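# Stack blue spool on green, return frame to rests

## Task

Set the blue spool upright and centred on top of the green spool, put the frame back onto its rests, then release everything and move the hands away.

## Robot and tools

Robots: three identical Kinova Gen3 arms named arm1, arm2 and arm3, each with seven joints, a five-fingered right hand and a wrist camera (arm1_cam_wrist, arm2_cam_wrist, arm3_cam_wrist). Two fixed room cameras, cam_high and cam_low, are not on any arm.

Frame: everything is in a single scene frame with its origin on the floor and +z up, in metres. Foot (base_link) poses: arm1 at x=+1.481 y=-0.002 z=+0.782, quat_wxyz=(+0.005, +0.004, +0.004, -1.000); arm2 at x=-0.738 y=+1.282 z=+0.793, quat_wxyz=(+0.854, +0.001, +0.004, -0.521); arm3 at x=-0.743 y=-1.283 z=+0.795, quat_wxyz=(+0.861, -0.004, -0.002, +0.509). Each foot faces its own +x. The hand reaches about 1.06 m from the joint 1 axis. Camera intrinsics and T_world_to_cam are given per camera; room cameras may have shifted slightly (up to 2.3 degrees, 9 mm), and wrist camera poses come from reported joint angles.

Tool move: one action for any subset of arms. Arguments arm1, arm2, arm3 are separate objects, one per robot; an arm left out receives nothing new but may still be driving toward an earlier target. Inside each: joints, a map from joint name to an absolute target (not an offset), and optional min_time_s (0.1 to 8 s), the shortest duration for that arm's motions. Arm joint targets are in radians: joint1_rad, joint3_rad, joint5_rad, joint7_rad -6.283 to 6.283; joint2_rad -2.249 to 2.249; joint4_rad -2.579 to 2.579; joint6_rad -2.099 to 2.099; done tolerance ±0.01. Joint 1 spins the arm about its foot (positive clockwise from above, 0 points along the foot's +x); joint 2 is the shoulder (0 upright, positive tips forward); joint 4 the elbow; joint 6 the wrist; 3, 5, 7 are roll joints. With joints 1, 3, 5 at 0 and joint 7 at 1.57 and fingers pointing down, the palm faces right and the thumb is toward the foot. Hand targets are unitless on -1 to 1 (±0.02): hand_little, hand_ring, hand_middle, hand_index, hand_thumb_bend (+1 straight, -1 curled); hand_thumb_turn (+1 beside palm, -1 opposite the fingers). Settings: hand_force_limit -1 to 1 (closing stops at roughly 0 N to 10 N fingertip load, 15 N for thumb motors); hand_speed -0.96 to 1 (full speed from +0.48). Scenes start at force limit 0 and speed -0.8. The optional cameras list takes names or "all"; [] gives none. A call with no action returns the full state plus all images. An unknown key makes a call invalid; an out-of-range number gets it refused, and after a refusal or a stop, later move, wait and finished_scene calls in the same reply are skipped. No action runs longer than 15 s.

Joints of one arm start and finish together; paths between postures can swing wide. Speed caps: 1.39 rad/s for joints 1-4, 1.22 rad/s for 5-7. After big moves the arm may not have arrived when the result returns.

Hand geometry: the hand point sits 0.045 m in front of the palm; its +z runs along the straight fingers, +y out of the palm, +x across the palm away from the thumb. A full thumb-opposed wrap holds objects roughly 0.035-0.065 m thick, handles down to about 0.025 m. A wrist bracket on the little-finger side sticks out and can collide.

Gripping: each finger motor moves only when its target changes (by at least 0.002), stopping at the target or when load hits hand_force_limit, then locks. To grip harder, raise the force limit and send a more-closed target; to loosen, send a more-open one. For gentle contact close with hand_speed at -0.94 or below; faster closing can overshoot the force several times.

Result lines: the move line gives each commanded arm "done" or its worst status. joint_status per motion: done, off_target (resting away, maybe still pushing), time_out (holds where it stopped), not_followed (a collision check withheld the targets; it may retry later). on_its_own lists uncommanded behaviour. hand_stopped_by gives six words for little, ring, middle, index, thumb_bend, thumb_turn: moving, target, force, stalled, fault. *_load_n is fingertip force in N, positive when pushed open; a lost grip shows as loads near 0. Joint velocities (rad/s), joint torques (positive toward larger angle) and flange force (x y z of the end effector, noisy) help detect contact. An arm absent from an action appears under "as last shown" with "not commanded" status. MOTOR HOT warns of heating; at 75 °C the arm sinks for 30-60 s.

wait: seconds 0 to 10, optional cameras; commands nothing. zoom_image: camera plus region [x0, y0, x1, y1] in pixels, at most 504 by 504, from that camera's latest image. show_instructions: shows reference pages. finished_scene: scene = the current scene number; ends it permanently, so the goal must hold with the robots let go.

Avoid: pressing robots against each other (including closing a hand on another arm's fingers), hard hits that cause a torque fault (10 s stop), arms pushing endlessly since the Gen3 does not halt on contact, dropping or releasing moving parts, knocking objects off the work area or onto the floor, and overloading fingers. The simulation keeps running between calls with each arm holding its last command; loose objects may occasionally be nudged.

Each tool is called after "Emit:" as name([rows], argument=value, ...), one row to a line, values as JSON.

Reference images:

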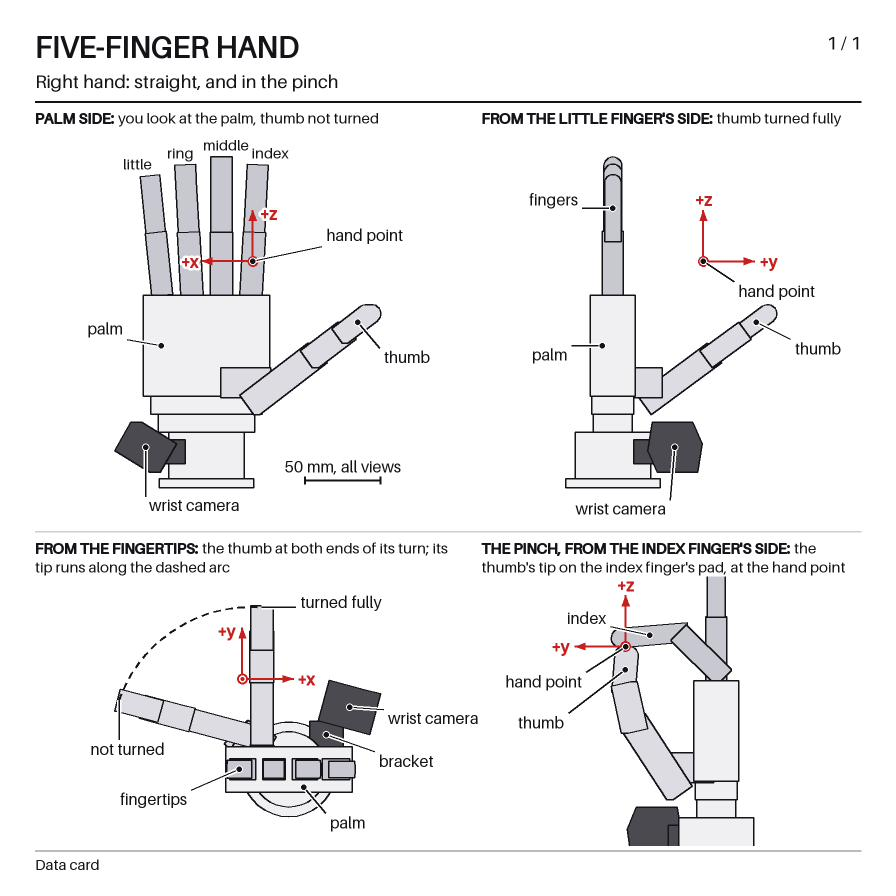

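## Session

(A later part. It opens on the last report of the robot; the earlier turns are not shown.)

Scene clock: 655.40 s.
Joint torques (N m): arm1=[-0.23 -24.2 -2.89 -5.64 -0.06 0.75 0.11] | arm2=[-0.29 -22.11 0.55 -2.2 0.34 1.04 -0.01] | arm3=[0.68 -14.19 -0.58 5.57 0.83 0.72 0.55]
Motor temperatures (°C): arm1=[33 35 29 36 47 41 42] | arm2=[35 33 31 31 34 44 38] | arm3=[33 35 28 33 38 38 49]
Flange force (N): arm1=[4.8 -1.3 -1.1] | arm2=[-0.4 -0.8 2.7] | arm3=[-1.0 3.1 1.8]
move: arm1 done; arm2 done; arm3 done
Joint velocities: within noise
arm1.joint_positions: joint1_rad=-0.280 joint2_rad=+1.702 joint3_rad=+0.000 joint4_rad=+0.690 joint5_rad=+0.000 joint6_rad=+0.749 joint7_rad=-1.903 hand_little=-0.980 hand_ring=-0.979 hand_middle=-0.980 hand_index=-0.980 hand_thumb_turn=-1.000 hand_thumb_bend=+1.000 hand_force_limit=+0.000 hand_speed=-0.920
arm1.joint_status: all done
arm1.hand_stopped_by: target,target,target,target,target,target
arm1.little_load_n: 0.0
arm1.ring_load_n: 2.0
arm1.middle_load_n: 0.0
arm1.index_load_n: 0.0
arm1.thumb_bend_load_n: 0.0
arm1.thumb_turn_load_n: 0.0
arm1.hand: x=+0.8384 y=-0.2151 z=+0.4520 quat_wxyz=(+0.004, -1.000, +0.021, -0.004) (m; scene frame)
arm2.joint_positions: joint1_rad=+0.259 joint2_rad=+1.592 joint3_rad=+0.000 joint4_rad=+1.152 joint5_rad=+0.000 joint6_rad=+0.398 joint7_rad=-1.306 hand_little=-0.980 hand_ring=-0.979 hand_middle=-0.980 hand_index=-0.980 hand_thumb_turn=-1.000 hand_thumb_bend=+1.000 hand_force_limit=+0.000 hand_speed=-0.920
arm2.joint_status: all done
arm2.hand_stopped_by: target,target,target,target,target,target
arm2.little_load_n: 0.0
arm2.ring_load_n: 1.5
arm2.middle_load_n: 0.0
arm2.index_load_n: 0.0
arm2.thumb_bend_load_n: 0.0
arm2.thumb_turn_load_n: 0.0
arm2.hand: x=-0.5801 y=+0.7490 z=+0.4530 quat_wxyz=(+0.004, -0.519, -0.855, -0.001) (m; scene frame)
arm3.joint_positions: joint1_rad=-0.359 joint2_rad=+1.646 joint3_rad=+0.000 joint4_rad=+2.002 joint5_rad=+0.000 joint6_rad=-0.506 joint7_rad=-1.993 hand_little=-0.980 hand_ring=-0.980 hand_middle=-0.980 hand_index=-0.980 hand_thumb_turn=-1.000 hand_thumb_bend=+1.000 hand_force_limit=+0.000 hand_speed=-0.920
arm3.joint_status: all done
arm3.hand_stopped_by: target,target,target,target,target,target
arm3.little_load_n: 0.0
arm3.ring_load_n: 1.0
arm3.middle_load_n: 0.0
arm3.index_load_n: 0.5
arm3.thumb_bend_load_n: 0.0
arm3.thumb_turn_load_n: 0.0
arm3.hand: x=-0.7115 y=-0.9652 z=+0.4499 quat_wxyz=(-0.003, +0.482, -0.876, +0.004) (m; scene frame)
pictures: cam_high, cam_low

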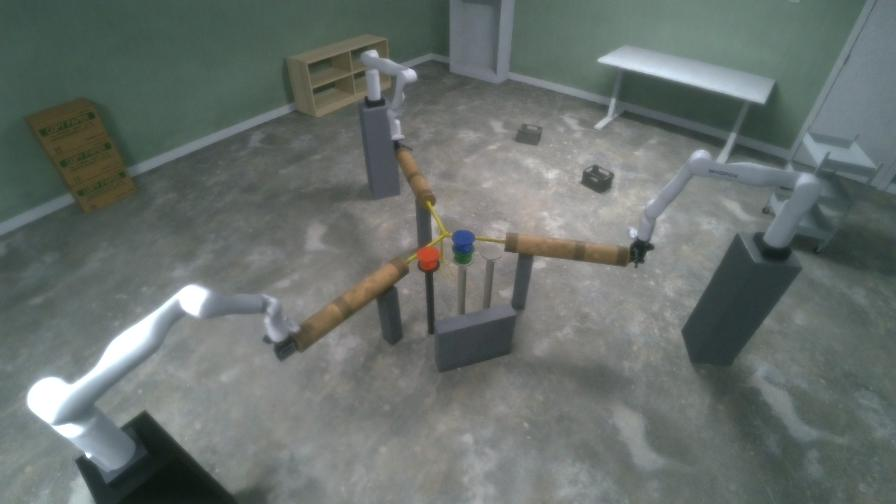

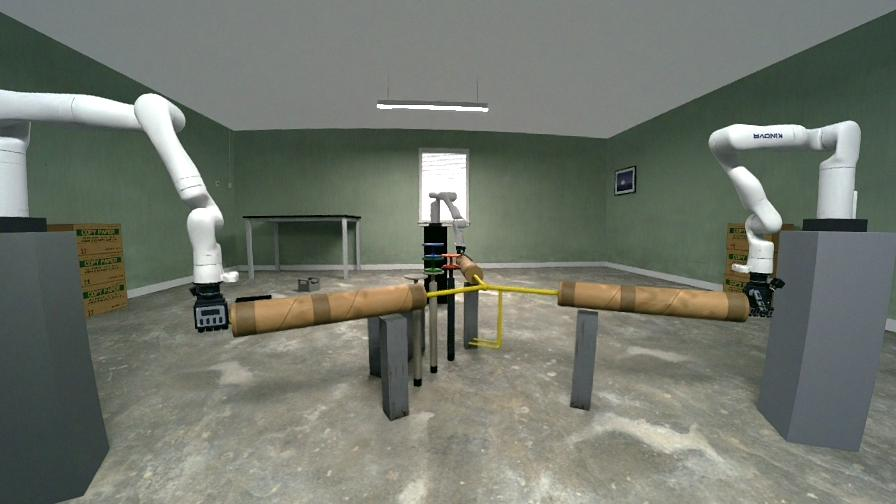

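Emit:
move(arm1={"joints":{"joint1_rad":-0.28001,"joint2_rad":1.75929,"joint4_rad":0.61654,"joint6_rad":0.76576,"joint7_rad":-1.90346},"min_time_s":2.6}, arm2={"joints":{"joint1_rad":0.2592,"joint2_rad":1.64014,"joint4_rad":1.10015,"joint6_rad":0.4013,"joint7_rad":-1.30578},"min_time_s":2.6}, arm3={"joints":{"joint1_rad":-0.35928,"joint2_rad":1.69157,"joint4_rad":1.94943,"joint6_rad":-0.49941,"joint7_rad":-1.9932},"min_time_s":2.6}, cameras=["cam_high","cam_low","arm1_cam_wrist","arm2_cam_wrist","arm3_cam_wrist"])

Emit:
zoom_image(camera="cam_low", region=[370, 240, 610, 350])

Scene clock: 665.70 s.
Joint torques (N m): arm1=[0.3 -22.89 -2.28 -6.34 0.16 -0.14 0.04] | arm2=[-0.76 -21.23 0.01 -3.42 0.18 0.14 -0.09] | arm3=[0.98 -14.36 0.23 3.41 0.5 0.03 0.48]
Motor temperatures (°C): arm1=[33 35 29 36 47 41 42] | arm2=[35 33 31 31 34 44 38] | arm3=[33 35 28 33 38 38 49]
Flange force (N): arm1=[9.0 -1.9 -6.6] | arm2=[2.9 -0.8 -2.4] | arm3=[1.8 3.0 -3.0]
move: arm1 done; arm2 done; arm3 done
Joint velocities: within noise
arm1.joint_positions: joint1_rad=-0.280 joint2_rad=+1.759 joint3_rad=+0.000 joint4_rad=+0.617 joint5_rad=+0.000 joint6_rad=+0.766 joint7_rad=-1.903 hand_little=-0.980 hand_ring=-0.980 hand_middle=-0.980 hand_index=-0.980 hand_thumb_turn=-1.000 hand_thumb_bend=+1.000 hand_force_limit=+0.000 hand_speed=-0.920
arm1.joint_status: all done
arm1.hand_stopped_by: target,target,target,target,target,target
arm1.little_load_n: 0.0
arm1.ring_load_n: 0.0
arm1.middle_load_n: 0.0
arm1.index_load_n: 0.0
arm1.thumb_bend_load_n: 0.0
arm1.thumb_turn_load_n: 0.0
arm1.hand: x=+0.8386 y=-0.2150 z=+0.4320 quat_wxyz=(+0.004, -1.000, +0.021, -0.004) (m; scene frame)
arm2.joint_positions: joint1_rad=+0.259 joint2_rad=+1.640 joint3_rad=+0.000 joint4_rad=+1.100 joint5_rad=+0.000 joint6_rad=+0.401 joint7_rad=-1.306 hand_little=-0.980 hand_ring=-0.980 hand_middle=-0.980 hand_index=-0.980 hand_thumb_turn=-1.000 hand_thumb_bend=+1.000 hand_force_limit=+0.000 hand_speed=-0.920
arm2.joint_status: all done
arm2.hand_stopped_by: target,target,target,target,target,target
arm2.little_load_n: 0.0
arm2.ring_load_n: 0.0
arm2.middle_load_n: 0.0
arm2.index_load_n: 0.0
arm2.thumb_bend_load_n: 0.0
arm2.thumb_turn_load_n: 0.0
arm2.hand: x=-0.5802 y=+0.7491 z=+0.4330 quat_wxyz=(+0.004, -0.519, -0.855, -0.001) (m; scene frame)
arm3.joint_positions: joint1_rad=-0.359 joint2_rad=+1.692 joint3_rad=+0.000 joint4_rad=+1.949 joint5_rad=+0.000 joint6_rad=-0.499 joint7_rad=-1.993 hand_little=-0.980 hand_ring=-0.980 hand_middle=-0.980 hand_index=-0.980 hand_thumb_turn=-1.000 hand_thumb_bend=+1.000 hand_force_limit=+0.000 hand_speed=-0.920
arm3.joint_status: all done
arm3.hand_stopped_by: target,target,target,target,target,target
arm3.little_load_n: 0.0
arm3.ring_load_n: 0.0
arm3.middle_load_n: 0.0
arm3.index_load_n: 0.0
arm3.thumb_bend_load_n: 0.0
arm3.thumb_turn_load_n: 0.0
arm3.hand: x=-0.7114 y=-0.9653 z=+0.4299 quat_wxyz=(-0.003, +0.482, -0.876, +0.004) (m; scene frame)
pictures: arm1_cam_wrist, arm2_cam_wrist, arm3_cam_wrist, cam_high, cam_low
camera_calibration:
arm1_cam_wrist: T_world_to_cam=[[0.243758, -0.968521, -0.0504898, -0.391425], [-0.867432, -0.241008, 0.435289, 0.499367], [-0.433755, -0.0623085, -0.898874, 0.855933], [0, 0, 0, 1]] pos_world=[0.899845, -0.205421, 0.532244]
arm2_cam_wrist: T_world_to_cam=[[0.757017, 0.653196, -0.0161532, -0.0383475], [0.600231, -0.685441, 0.412182, 0.700023], [0.258163, -0.321724, -0.910959, 0.905307], [0, 0, 0, 1]] pos_world=[-0.624863, 0.796132, 0.535541]
arm3_cam_wrist: T_world_to_cam=[[-0.935902, 0.348321, 0.0525443, -0.359244], [0.306543, 0.731836, 0.608644, 0.650371], [0.173549, 0.585738, -0.791702, 1.13738], [0, 0, 0, 1]] pos_world=[-0.732975, -1.01704, 0.523495]

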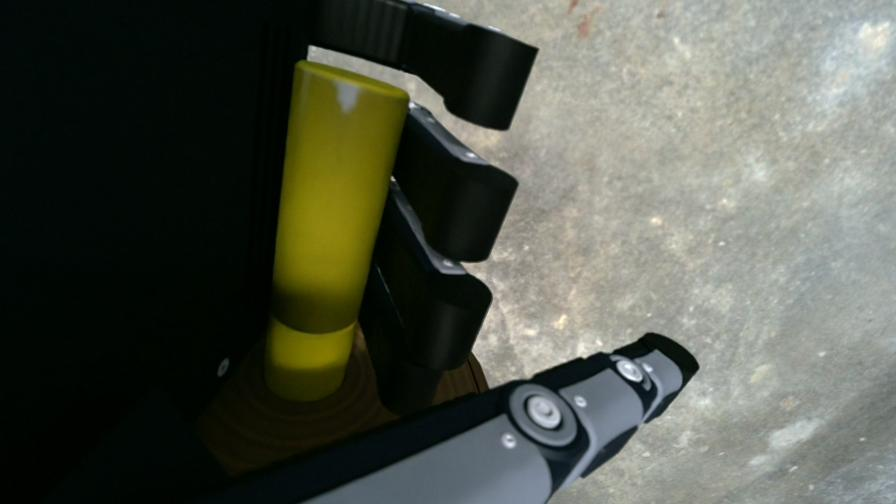

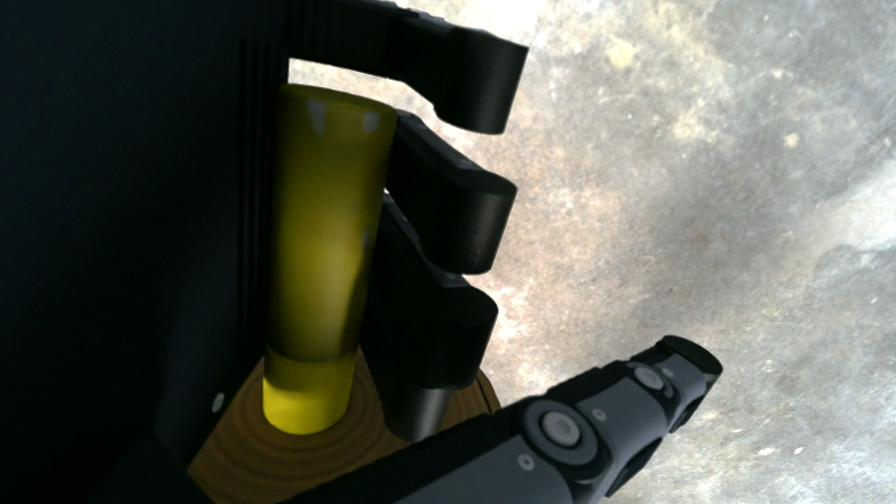

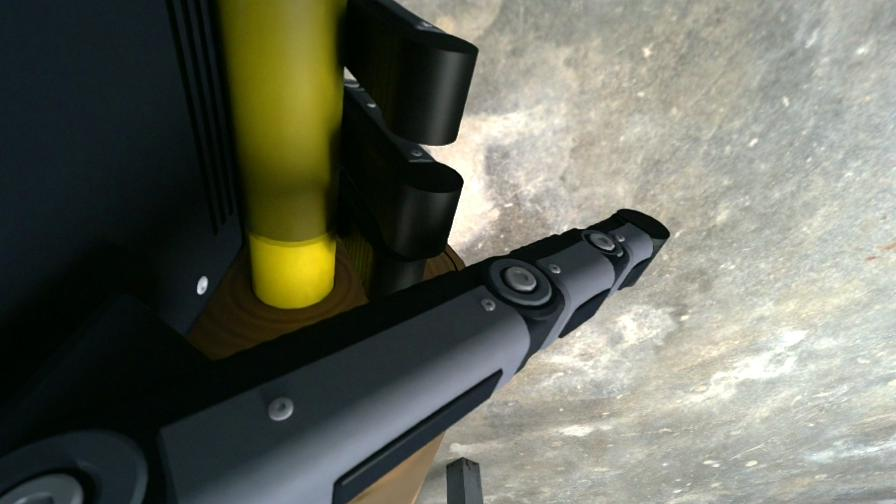

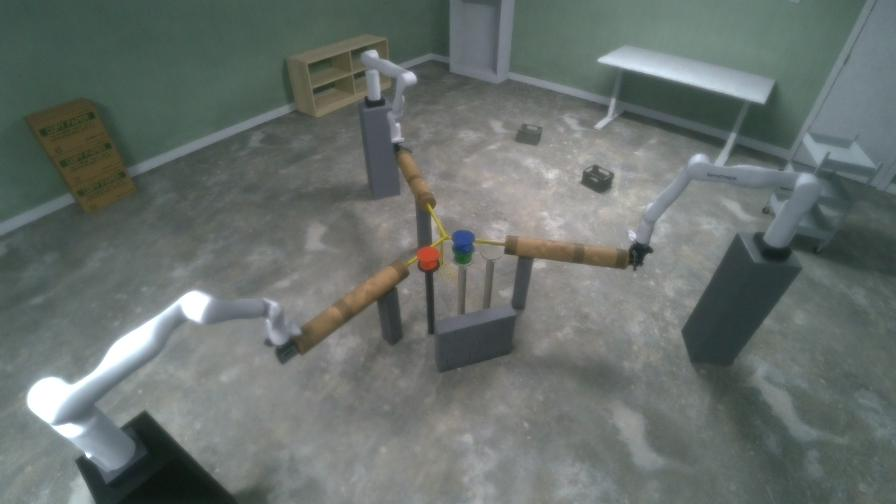

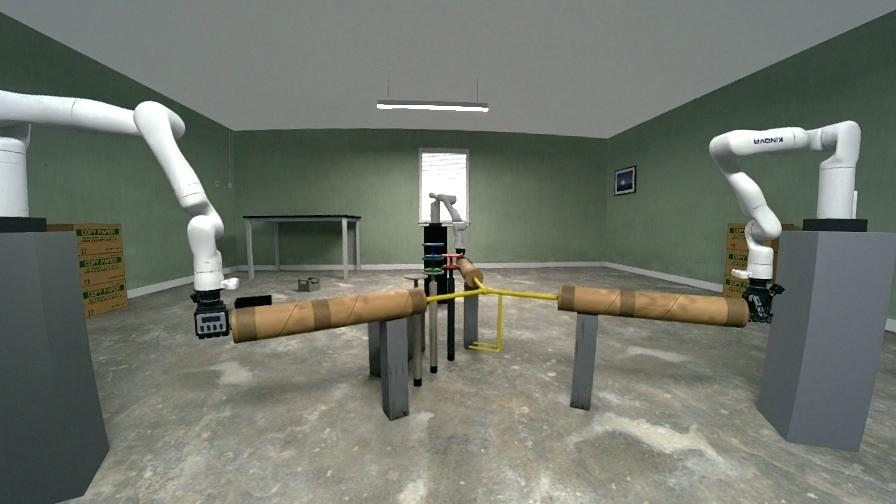

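Scaled by 2.100 from the camera's 896x504 image, which has a finer 1280x720 frame.

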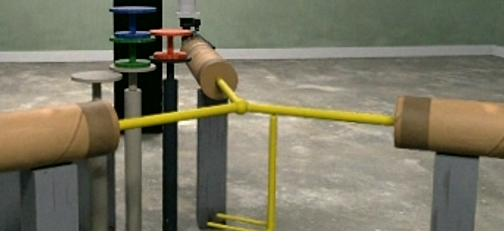

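Emit:
move(arm1={"joints":{"hand_speed":-0.2,"hand_index":1,"hand_middle":1,"hand_ring":1,"hand_little":1}}, arm2={"joints":{"hand_speed":-0.2,"hand_index":1,"hand_middle":1,"hand_ring":1,"hand_little":1}}, arm3={"joints":{"hand_speed":-0.2,"hand_index":1,"hand_middle":1,"hand_ring":1,"hand_little":1}})

Emit:
move(arm1={"joints":{"joint1_rad":-0.2563,"joint7_rad":-1.8798},"min_time_s":0.8}, arm2={"joints":{"joint1_rad":0.2866,"joint7_rad":-1.2784},"min_time_s":0.8}, arm3={"joints":{"joint1_rad":-0.3034,"joint7_rad":-1.9373},"min_time_s":0.8})

Emit:
move(arm1={"joints":{"joint2_rad":1.5077,"joint4_rad":0.905,"joint6_rad":0.7289},"min_time_s":2.0}, arm2={"joints":{"joint2_rad":1.4122,"joint4_rad":1.3096,"joint6_rad":0.4198},"min_time_s":2.0}, arm3={"joints":{"joint2_rad":1.4607,"joint4_rad":2.187,"joint6_rad":-0.5061},"min_time_s":2.0})

Emit:
move(arm1={"joints":{"joint2_rad":1.3487,"joint4_rad":1.0205,"joint6_rad":0.7724},"min_time_s":1.5}, arm2={"joints":{"joint2_rad":1.248,"joint4_rad":1.4156,"joint6_rad":0.478},"min_time_s":1.5}, arm3={"joints":{"joint2_rad":1.2553,"joint4_rad":2.3273,"joint6_rad":-0.441},"min_time_s":1.5}, cameras=["cam_high","cam_low"])

Emit:
zoom_image(camera="cam_low", region=[370, 230, 610, 350])

Emit:
zoom_image(camera="cam_high", region=[370, 190, 550, 310])

Scene clock: 684.93 s.
Joint torques (N m): arm1=[0.34 -22.88 -2.29 -6.3 0.2 -0.12 0.04] | arm2=[-0.78 -21.23 0.05 -3.36 0.17 0.15 -0.1] | arm3=[1 -14.38 0.16 3.39 0.46 0.01 0.49]
Motor temperatures (°C): arm1=[33 35 29 36 47 41 42] | arm2=[35 33 31 31 34 44 38] | arm3=[33 35 28 33 38 38 49]
Flange force (N): arm1=[8.8 -1.7 -6.5] | arm2=[2.7 -1.0 -2.2] | arm3=[1.7 2.9 -3.0]
move: arm1 done; arm2 done; arm3 done
Joint velocities: within noise
arm1.joint_positions: joint1_rad=-0.280 joint2_rad=+1.759 joint3_rad=+0.000 joint4_rad=+0.617 joint5_rad=+0.000 joint6_rad=+0.766 joint7_rad=-1.903 hand_little=+1.000 hand_ring=+1.000 hand_middle=+1.000 hand_index=+1.000 hand_thumb_turn=-1.000 hand_thumb_bend=+1.000 hand_force_limit=+0.000 hand_speed=-0.200
arm1.joint_status: all done
arm1.hand_stopped_by: target,target,target,target,target,target
arm1.little_load_n: 0.0
arm1.ring_load_n: 0.0
arm1.middle_load_n: 0.0
arm1.index_load_n: 0.0
arm1.thumb_bend_load_n: 0.0
arm1.thumb_turn_load_n: 0.0
arm1.hand: x=+0.8386 y=-0.2149 z=+0.4320 quat_wxyz=(+0.004, -1.000, +0.021, -0.004) (m; scene frame)
arm2.joint_positions: joint1_rad=+0.259 joint2_rad=+1.640 joint3_rad=+0.000 joint4_rad=+1.100 joint5_rad=+0.000 joint6_rad=+0.401 joint7_rad=-1.306 hand_little=+1.000 hand_ring=+1.000 hand_middle=+1.000 hand_index=+1.000 hand_thumb_turn=-1.000 hand_thumb_bend=+1.000 hand_force_limit=+0.000 hand_speed=-0.200
arm2.joint_status: all done
arm2.hand_stopped_by: target,target,target,target,target,target
arm2.little_load_n: 0.0
arm2.ring_load_n: 0.0
arm2.middle_load_n: 0.0
arm2.index_load_n: 0.0
arm2.thumb_bend_load_n: 0.0
arm2.thumb_turn_load_n: 0.0
arm2.hand: x=-0.5802 y=+0.7491 z=+0.4330 quat_wxyz=(+0.004, -0.519, -0.855, -0.001) (m; scene frame)
arm3.joint_positions: joint1_rad=-0.359 joint2_rad=+1.692 joint3_rad=+0.000 joint4_rad=+1.949 joint5_rad=+0.000 joint6_rad=-0.499 joint7_rad=-1.993 hand_little=+1.000 hand_ring=+1.000 hand_middle=+1.000 hand_index=+1.000 hand_thumb_turn=-1.000 hand_thumb_bend=+1.000 hand_force_limit=+0.000 hand_speed=-0.200
arm3.joint_status: all done
arm3.hand_stopped_by: target,target,target,target,target,target
arm3.little_load_n: 0.0
arm3.ring_load_n: -0.5
arm3.middle_load_n: 0.0
arm3.index_load_n: 0.0
arm3.thumb_bend_load_n: 0.0
arm3.thumb_turn_load_n: 0.0
arm3.hand: x=-0.7114 y=-0.9653 z=+0.4299 quat_wxyz=(-0.003, +0.482, -0.876, +0.004) (m; scene frame)
pictures: none

Scene clock: 686.03 s.
Joint torques (N m): arm1=[0.31 -22.86 -2.27 -6.36 0.19 -0.13 0.05] | arm2=[-0.8 -21.25 0.02 -3.34 0.2 0.16 -0.1] | arm3=[0.99 -14.42 0.22 3.43 0.49 0.03 0.49]
Motor temperatures (°C): arm1=[33 35 29 36 47 41 42] | arm2=[35 33 31 31 34 44 38] | arm3=[33 35 28 33 38 38 49]
Flange force (N): arm1=[9.3 -1.7 -6.8] | arm2=[2.7 -0.9 -2.1] | arm3=[1.6 3.1 -2.8]
move: arm1 done; arm2 done; arm3 done
Joint velocities: within noise
arm1.joint_positions: joint1_rad=-0.256 joint2_rad=+1.759 joint3_rad=+0.000 joint4_rad=+0.617 joint5_rad=+0.000 joint6_rad=+0.766 joint7_rad=-1.880 hand_little=+1.000 hand_ring=+1.000 hand_middle=+1.000 hand_index=+1.000 hand_thumb_turn=-1.000 hand_thumb_bend=+1.000 hand_force_limit=+0.000 hand_speed=-0.200
arm1.joint_status: all done
arm1.hand_stopped_by: target,target,target,target,target,target
arm1.little_load_n: 0.0
arm1.ring_load_n: 0.0
arm1.middle_load_n: 0.0
arm1.index_load_n: 0.0
arm1.thumb_bend_load_n: 0.0
arm1.thumb_turn_load_n: 0.0
arm1.hand: x=+0.8351 y=-0.2004 z=+0.4320 quat_wxyz=(+0.004, -1.000, +0.021, -0.004) (m; scene frame)
arm2.joint_positions: joint1_rad=+0.287 joint2_rad=+1.640 joint3_rad=+0.000 joint4_rad=+1.100 joint5_rad=+0.000 joint6_rad=+0.401 joint7_rad=-1.278 hand_little=+1.000 hand_ring=+1.000 hand_middle=+1.000 hand_index=+1.000 hand_thumb_turn=-1.000 hand_thumb_bend=+1.000 hand_force_limit=+0.000 hand_speed=-0.200
arm2.joint_status: all done
arm2.hand_stopped_by: target,target,target,target,target,target
arm2.little_load_n: 0.0
arm2.ring_load_n: 0.0
arm2.middle_load_n: 0.0
arm2.index_load_n: 0.0
arm2.thumb_bend_load_n: 0.0
arm2.thumb_turn_load_n: 0.0
arm2.hand: x=-0.5949 y=+0.7468 z=+0.4331 quat_wxyz=(+0.004, -0.519, -0.855, -0.001) (m; scene frame)
arm3.joint_positions: joint1_rad=-0.303 joint2_rad=+1.692 joint3_rad=+0.000 joint4_rad=+1.949 joint5_rad=+0.000 joint6_rad=-0.499 joint7_rad=-1.937 hand_little=+1.000 hand_ring=+1.000 hand_middle=+1.000 hand_index=+1.000 hand_thumb_turn=-1.000 hand_thumb_bend=+1.000 hand_force_limit=+0.000 hand_speed=-0.200
arm3.joint_status: all done
arm3.hand_stopped_by: target,target,target,target,target,target
arm3.little_load_n: 0.0
arm3.ring_load_n: 0.0
arm3.middle_load_n: 0.0
arm3.index_load_n: 0.0
arm3.thumb_bend_load_n: 0.0
arm3.thumb_turn_load_n: 0.0
arm3.hand: x=-0.6969 y=-0.9692 z=+0.4300 quat_wxyz=(-0.003, +0.482, -0.876, +0.004) (m; scene frame)
pictures: none

Scene clock: 688.37 s.
Joint torques (N m): arm1=[0.38 -23 -2.28 -6.11 0.21 -0.13 0.04] | arm2=[-0.82 -21.23 0 -3.52 0.18 0.14 -0.1] | arm3=[1.01 -14.41 0.22 3.48 0.48 0.05 0.48]
Motor temperatures (°C): arm1=[33 35 29 36 47 41 42] | arm2=[35 33 31 31 34 44 38] | arm3=[33 35 28 33 38 38 49]
Flange force (N): arm1=[6.6 -0.8 -4.4] | arm2=[2.6 -1.0 -1.7] | arm3=[1.8 3.3 -2.7]
move: arm1 done; arm2 done; arm3 done
Joint velocities: within noise
arm1.joint_positions: joint1_rad=-0.256 joint2_rad=+1.508 joint3_rad=+0.000 joint4_rad=+0.905 joint5_rad=+0.000 joint6_rad=+0.729 joint7_rad=-1.880 hand_little=+1.000 hand_ring=+1.000 hand_middle=+1.000 hand_index=+1.000 hand_thumb_turn=-1.000 hand_thumb_bend=+1.000 hand_force_limit=+0.000 hand_speed=-0.200
arm1.joint_status: all done
arm1.hand_stopped_by: target,target,target,target,target,target
arm1.little_load_n: 0.0
arm1.ring_load_n: 0.0
arm1.middle_load_n: 0.0
arm1.index_load_n: 0.0
arm1.thumb_bend_load_n: -0.5
arm1.thumb_turn_load_n: 0.0
arm1.hand: x=+0.8360 y=-0.2007 z=+0.5296 quat_wxyz=(+0.004, -1.000, +0.021, -0.004) (m; scene frame)
arm2.joint_positions: joint1_rad=+0.287 joint2_rad=+1.412 joint3_rad=+0.000 joint4_rad=+1.310 joint5_rad=+0.000 joint6_rad=+0.420 joint7_rad=-1.278 hand_little=+1.000 hand_ring=+1.000 hand_middle=+1.000 hand_index=+1.000 hand_thumb_turn=-1.000 hand_thumb_bend=+1.000 hand_force_limit=+0.000 hand_speed=-0.200
arm2.joint_status: all done
arm2.hand_stopped_by: target,target,target,target,target,target
arm2.little_load_n: 0.0
arm2.ring_load_n: 0.0
arm2.middle_load_n: 0.0
arm2.index_load_n: 0.0
arm2.thumb_bend_load_n: 0.0
arm2.thumb_turn_load_n: 0.0
arm2.hand: x=-0.5942 y=+0.7452 z=+0.5310 quat_wxyz=(+0.004, -0.519, -0.855, -0.001) (m; scene frame)
arm3.joint_positions: joint1_rad=-0.303 joint2_rad=+1.461 joint3_rad=+0.000 joint4_rad=+2.187 joint5_rad=+0.000 joint6_rad=-0.506 joint7_rad=-1.937 hand_little=+1.000 hand_ring=+1.000 hand_middle=+1.000 hand_index=+1.000 hand_thumb_turn=-1.000 hand_thumb_bend=+1.000 hand_force_limit=+0.000 hand_speed=-0.200
arm3.joint_status: all done
arm3.hand_stopped_by: target,target,target,target,target,target
arm3.little_load_n: 0.0
arm3.ring_load_n: 0.0
arm3.middle_load_n: 0.0
arm3.index_load_n: 0.0
arm3.thumb_bend_load_n: 0.0
arm3.thumb_turn_load_n: 0.0
arm3.hand: x=-0.6980 y=-0.9701 z=+0.5280 quat_wxyz=(-0.003, +0.482, -0.876, +0.004) (m; scene frame)
pictures: none

Scene clock: 690.20 s.
Joint torques (N m): arm1=[0.38 -22.9 -2.29 -6.39 0.2 -0.13 0.06] | arm2=[-0.8 -20.97 -0.03 -3.91 0.18 0.13 -0.08] | arm3=[0.99 -14.05 0.18 2.98 0.49 0.01 0.47]
Motor temperatures (°C): arm1=[33 35 29 36 47 41 42] | arm2=[35 33 31 31 34 44 38] | arm3=[33 35 28 33 38 38 49]
Flange force (N): arm1=[6.3 -0.6 -3.5] | arm2=[2.4 -1.0 -1.3] | arm3=[1.9 3.5 -2.8]
move: arm1 done; arm2 done; arm3 done
Joint velocities: within noise
arm1.joint_positions: joint1_rad=-0.256 joint2_rad=+1.349 joint3_rad=+0.000 joint4_rad=+1.020 joint5_rad=+0.000 joint6_rad=+0.772 joint7_rad=-1.880 hand_little=+1.000 hand_ring=+1.000 hand_middle=+1.000 hand_index=+1.000 hand_thumb_turn=-1.000 hand_thumb_bend=+1.000 hand_force_limit=+0.000 hand_speed=-0.200
arm1.joint_status: all done
arm1.hand_stopped_by: target,target,target,target,target,target
arm1.little_load_n: 0.0
arm1.ring_load_n: 0.0
arm1.middle_load_n: 0.0
arm1.index_load_n: 0.0
arm1.thumb_bend_load_n: 0.0
arm1.thumb_turn_load_n: 0.0
arm1.hand: x=+0.8349 y=-0.2014 z=+0.6050 quat_wxyz=(+0.004, -1.000, +0.021, -0.004) (m; scene frame)
arm2.joint_positions: joint1_rad=+0.287 joint2_rad=+1.248 joint3_rad=+0.000 joint4_rad=+1.416 joint5_rad=+0.000 joint6_rad=+0.478 joint7_rad=-1.278 hand_little=+1.000 hand_ring=+1.000 hand_middle=+1.000 hand_index=+1.000 hand_thumb_turn=-1.000 hand_thumb_bend=+1.000 hand_force_limit=+0.000 hand_speed=-0.200
arm2.joint_status: all done
arm2.hand_stopped_by: target,target,target,target,target,target
arm2.little_load_n: 0.0
arm2.ring_load_n: 0.0
arm2.middle_load_n: 0.0
arm2.index_load_n: 0.0
arm2.thumb_bend_load_n: 0.0
arm2.thumb_turn_load_n: 0.0
arm2.hand: x=-0.5938 y=+0.7448 z=+0.6059 quat_wxyz=(+0.004, -0.519, -0.855, -0.001) (m; scene frame)
arm3.joint_positions: joint1_rad=-0.303 joint2_rad=+1.255 joint3_rad=+0.000 joint4_rad=+2.327 joint5_rad=+0.000 joint6_rad=-0.441 joint7_rad=-1.937 hand_little=+1.000 hand_ring=+1.000 hand_middle=+1.000 hand_index=+1.000 hand_thumb_turn=-1.000 hand_thumb_bend=+1.000 hand_force_limit=+0.000 hand_speed=-0.200
arm3.joint_status: all done
arm3.hand_stopped_by: target,target,target,target,target,target
arm3.little_load_n: 0.0
arm3.ring_load_n: 0.0
arm3.middle_load_n: 0.0
arm3.index_load_n: 0.0
arm3.thumb_bend_load_n: 0.0
arm3.thumb_turn_load_n: 0.0
arm3.hand: x=-0.6986 y=-0.9698 z=+0.6030 quat_wxyz=(-0.003, +0.482, -0.876, +0.004) (m; scene frame)
pictures: cam_high, cam_low

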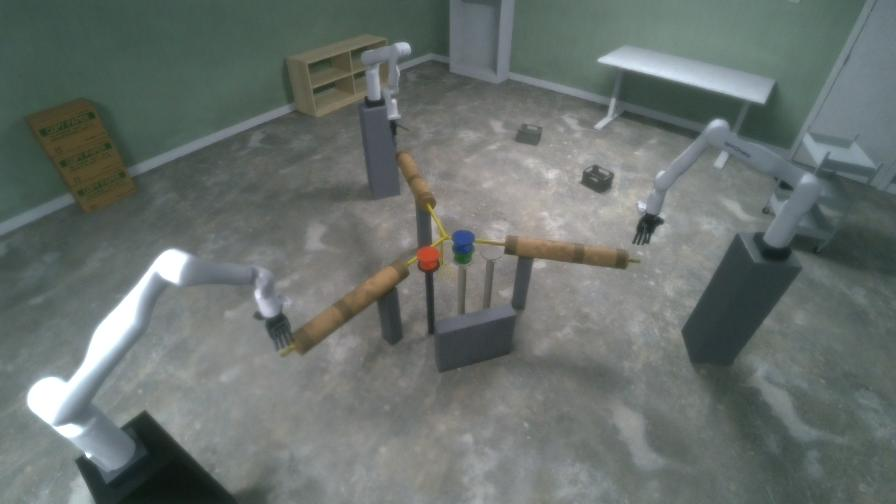

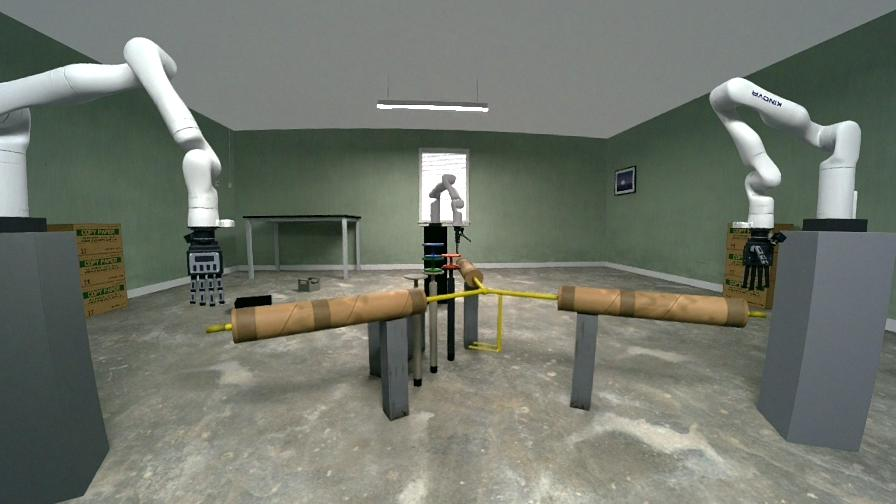

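Scaled by 2.100 from the camera's 896x504 image, which has a finer 1280x720 frame.

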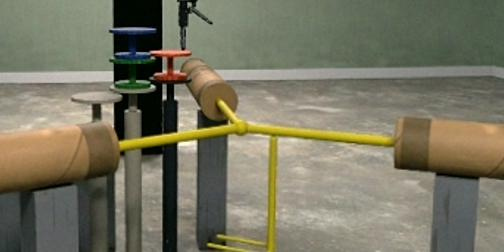

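Scaled by 2.800 from the camera's 896x504 image, which has a finer 1280x720 frame.

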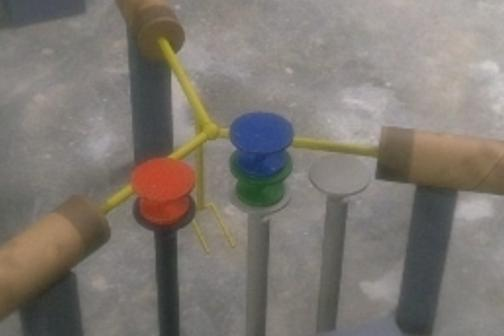

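Done; frame on rests, blue on green.

Emit:
finished_scene(scene=2)

The scene is finished: the task was done.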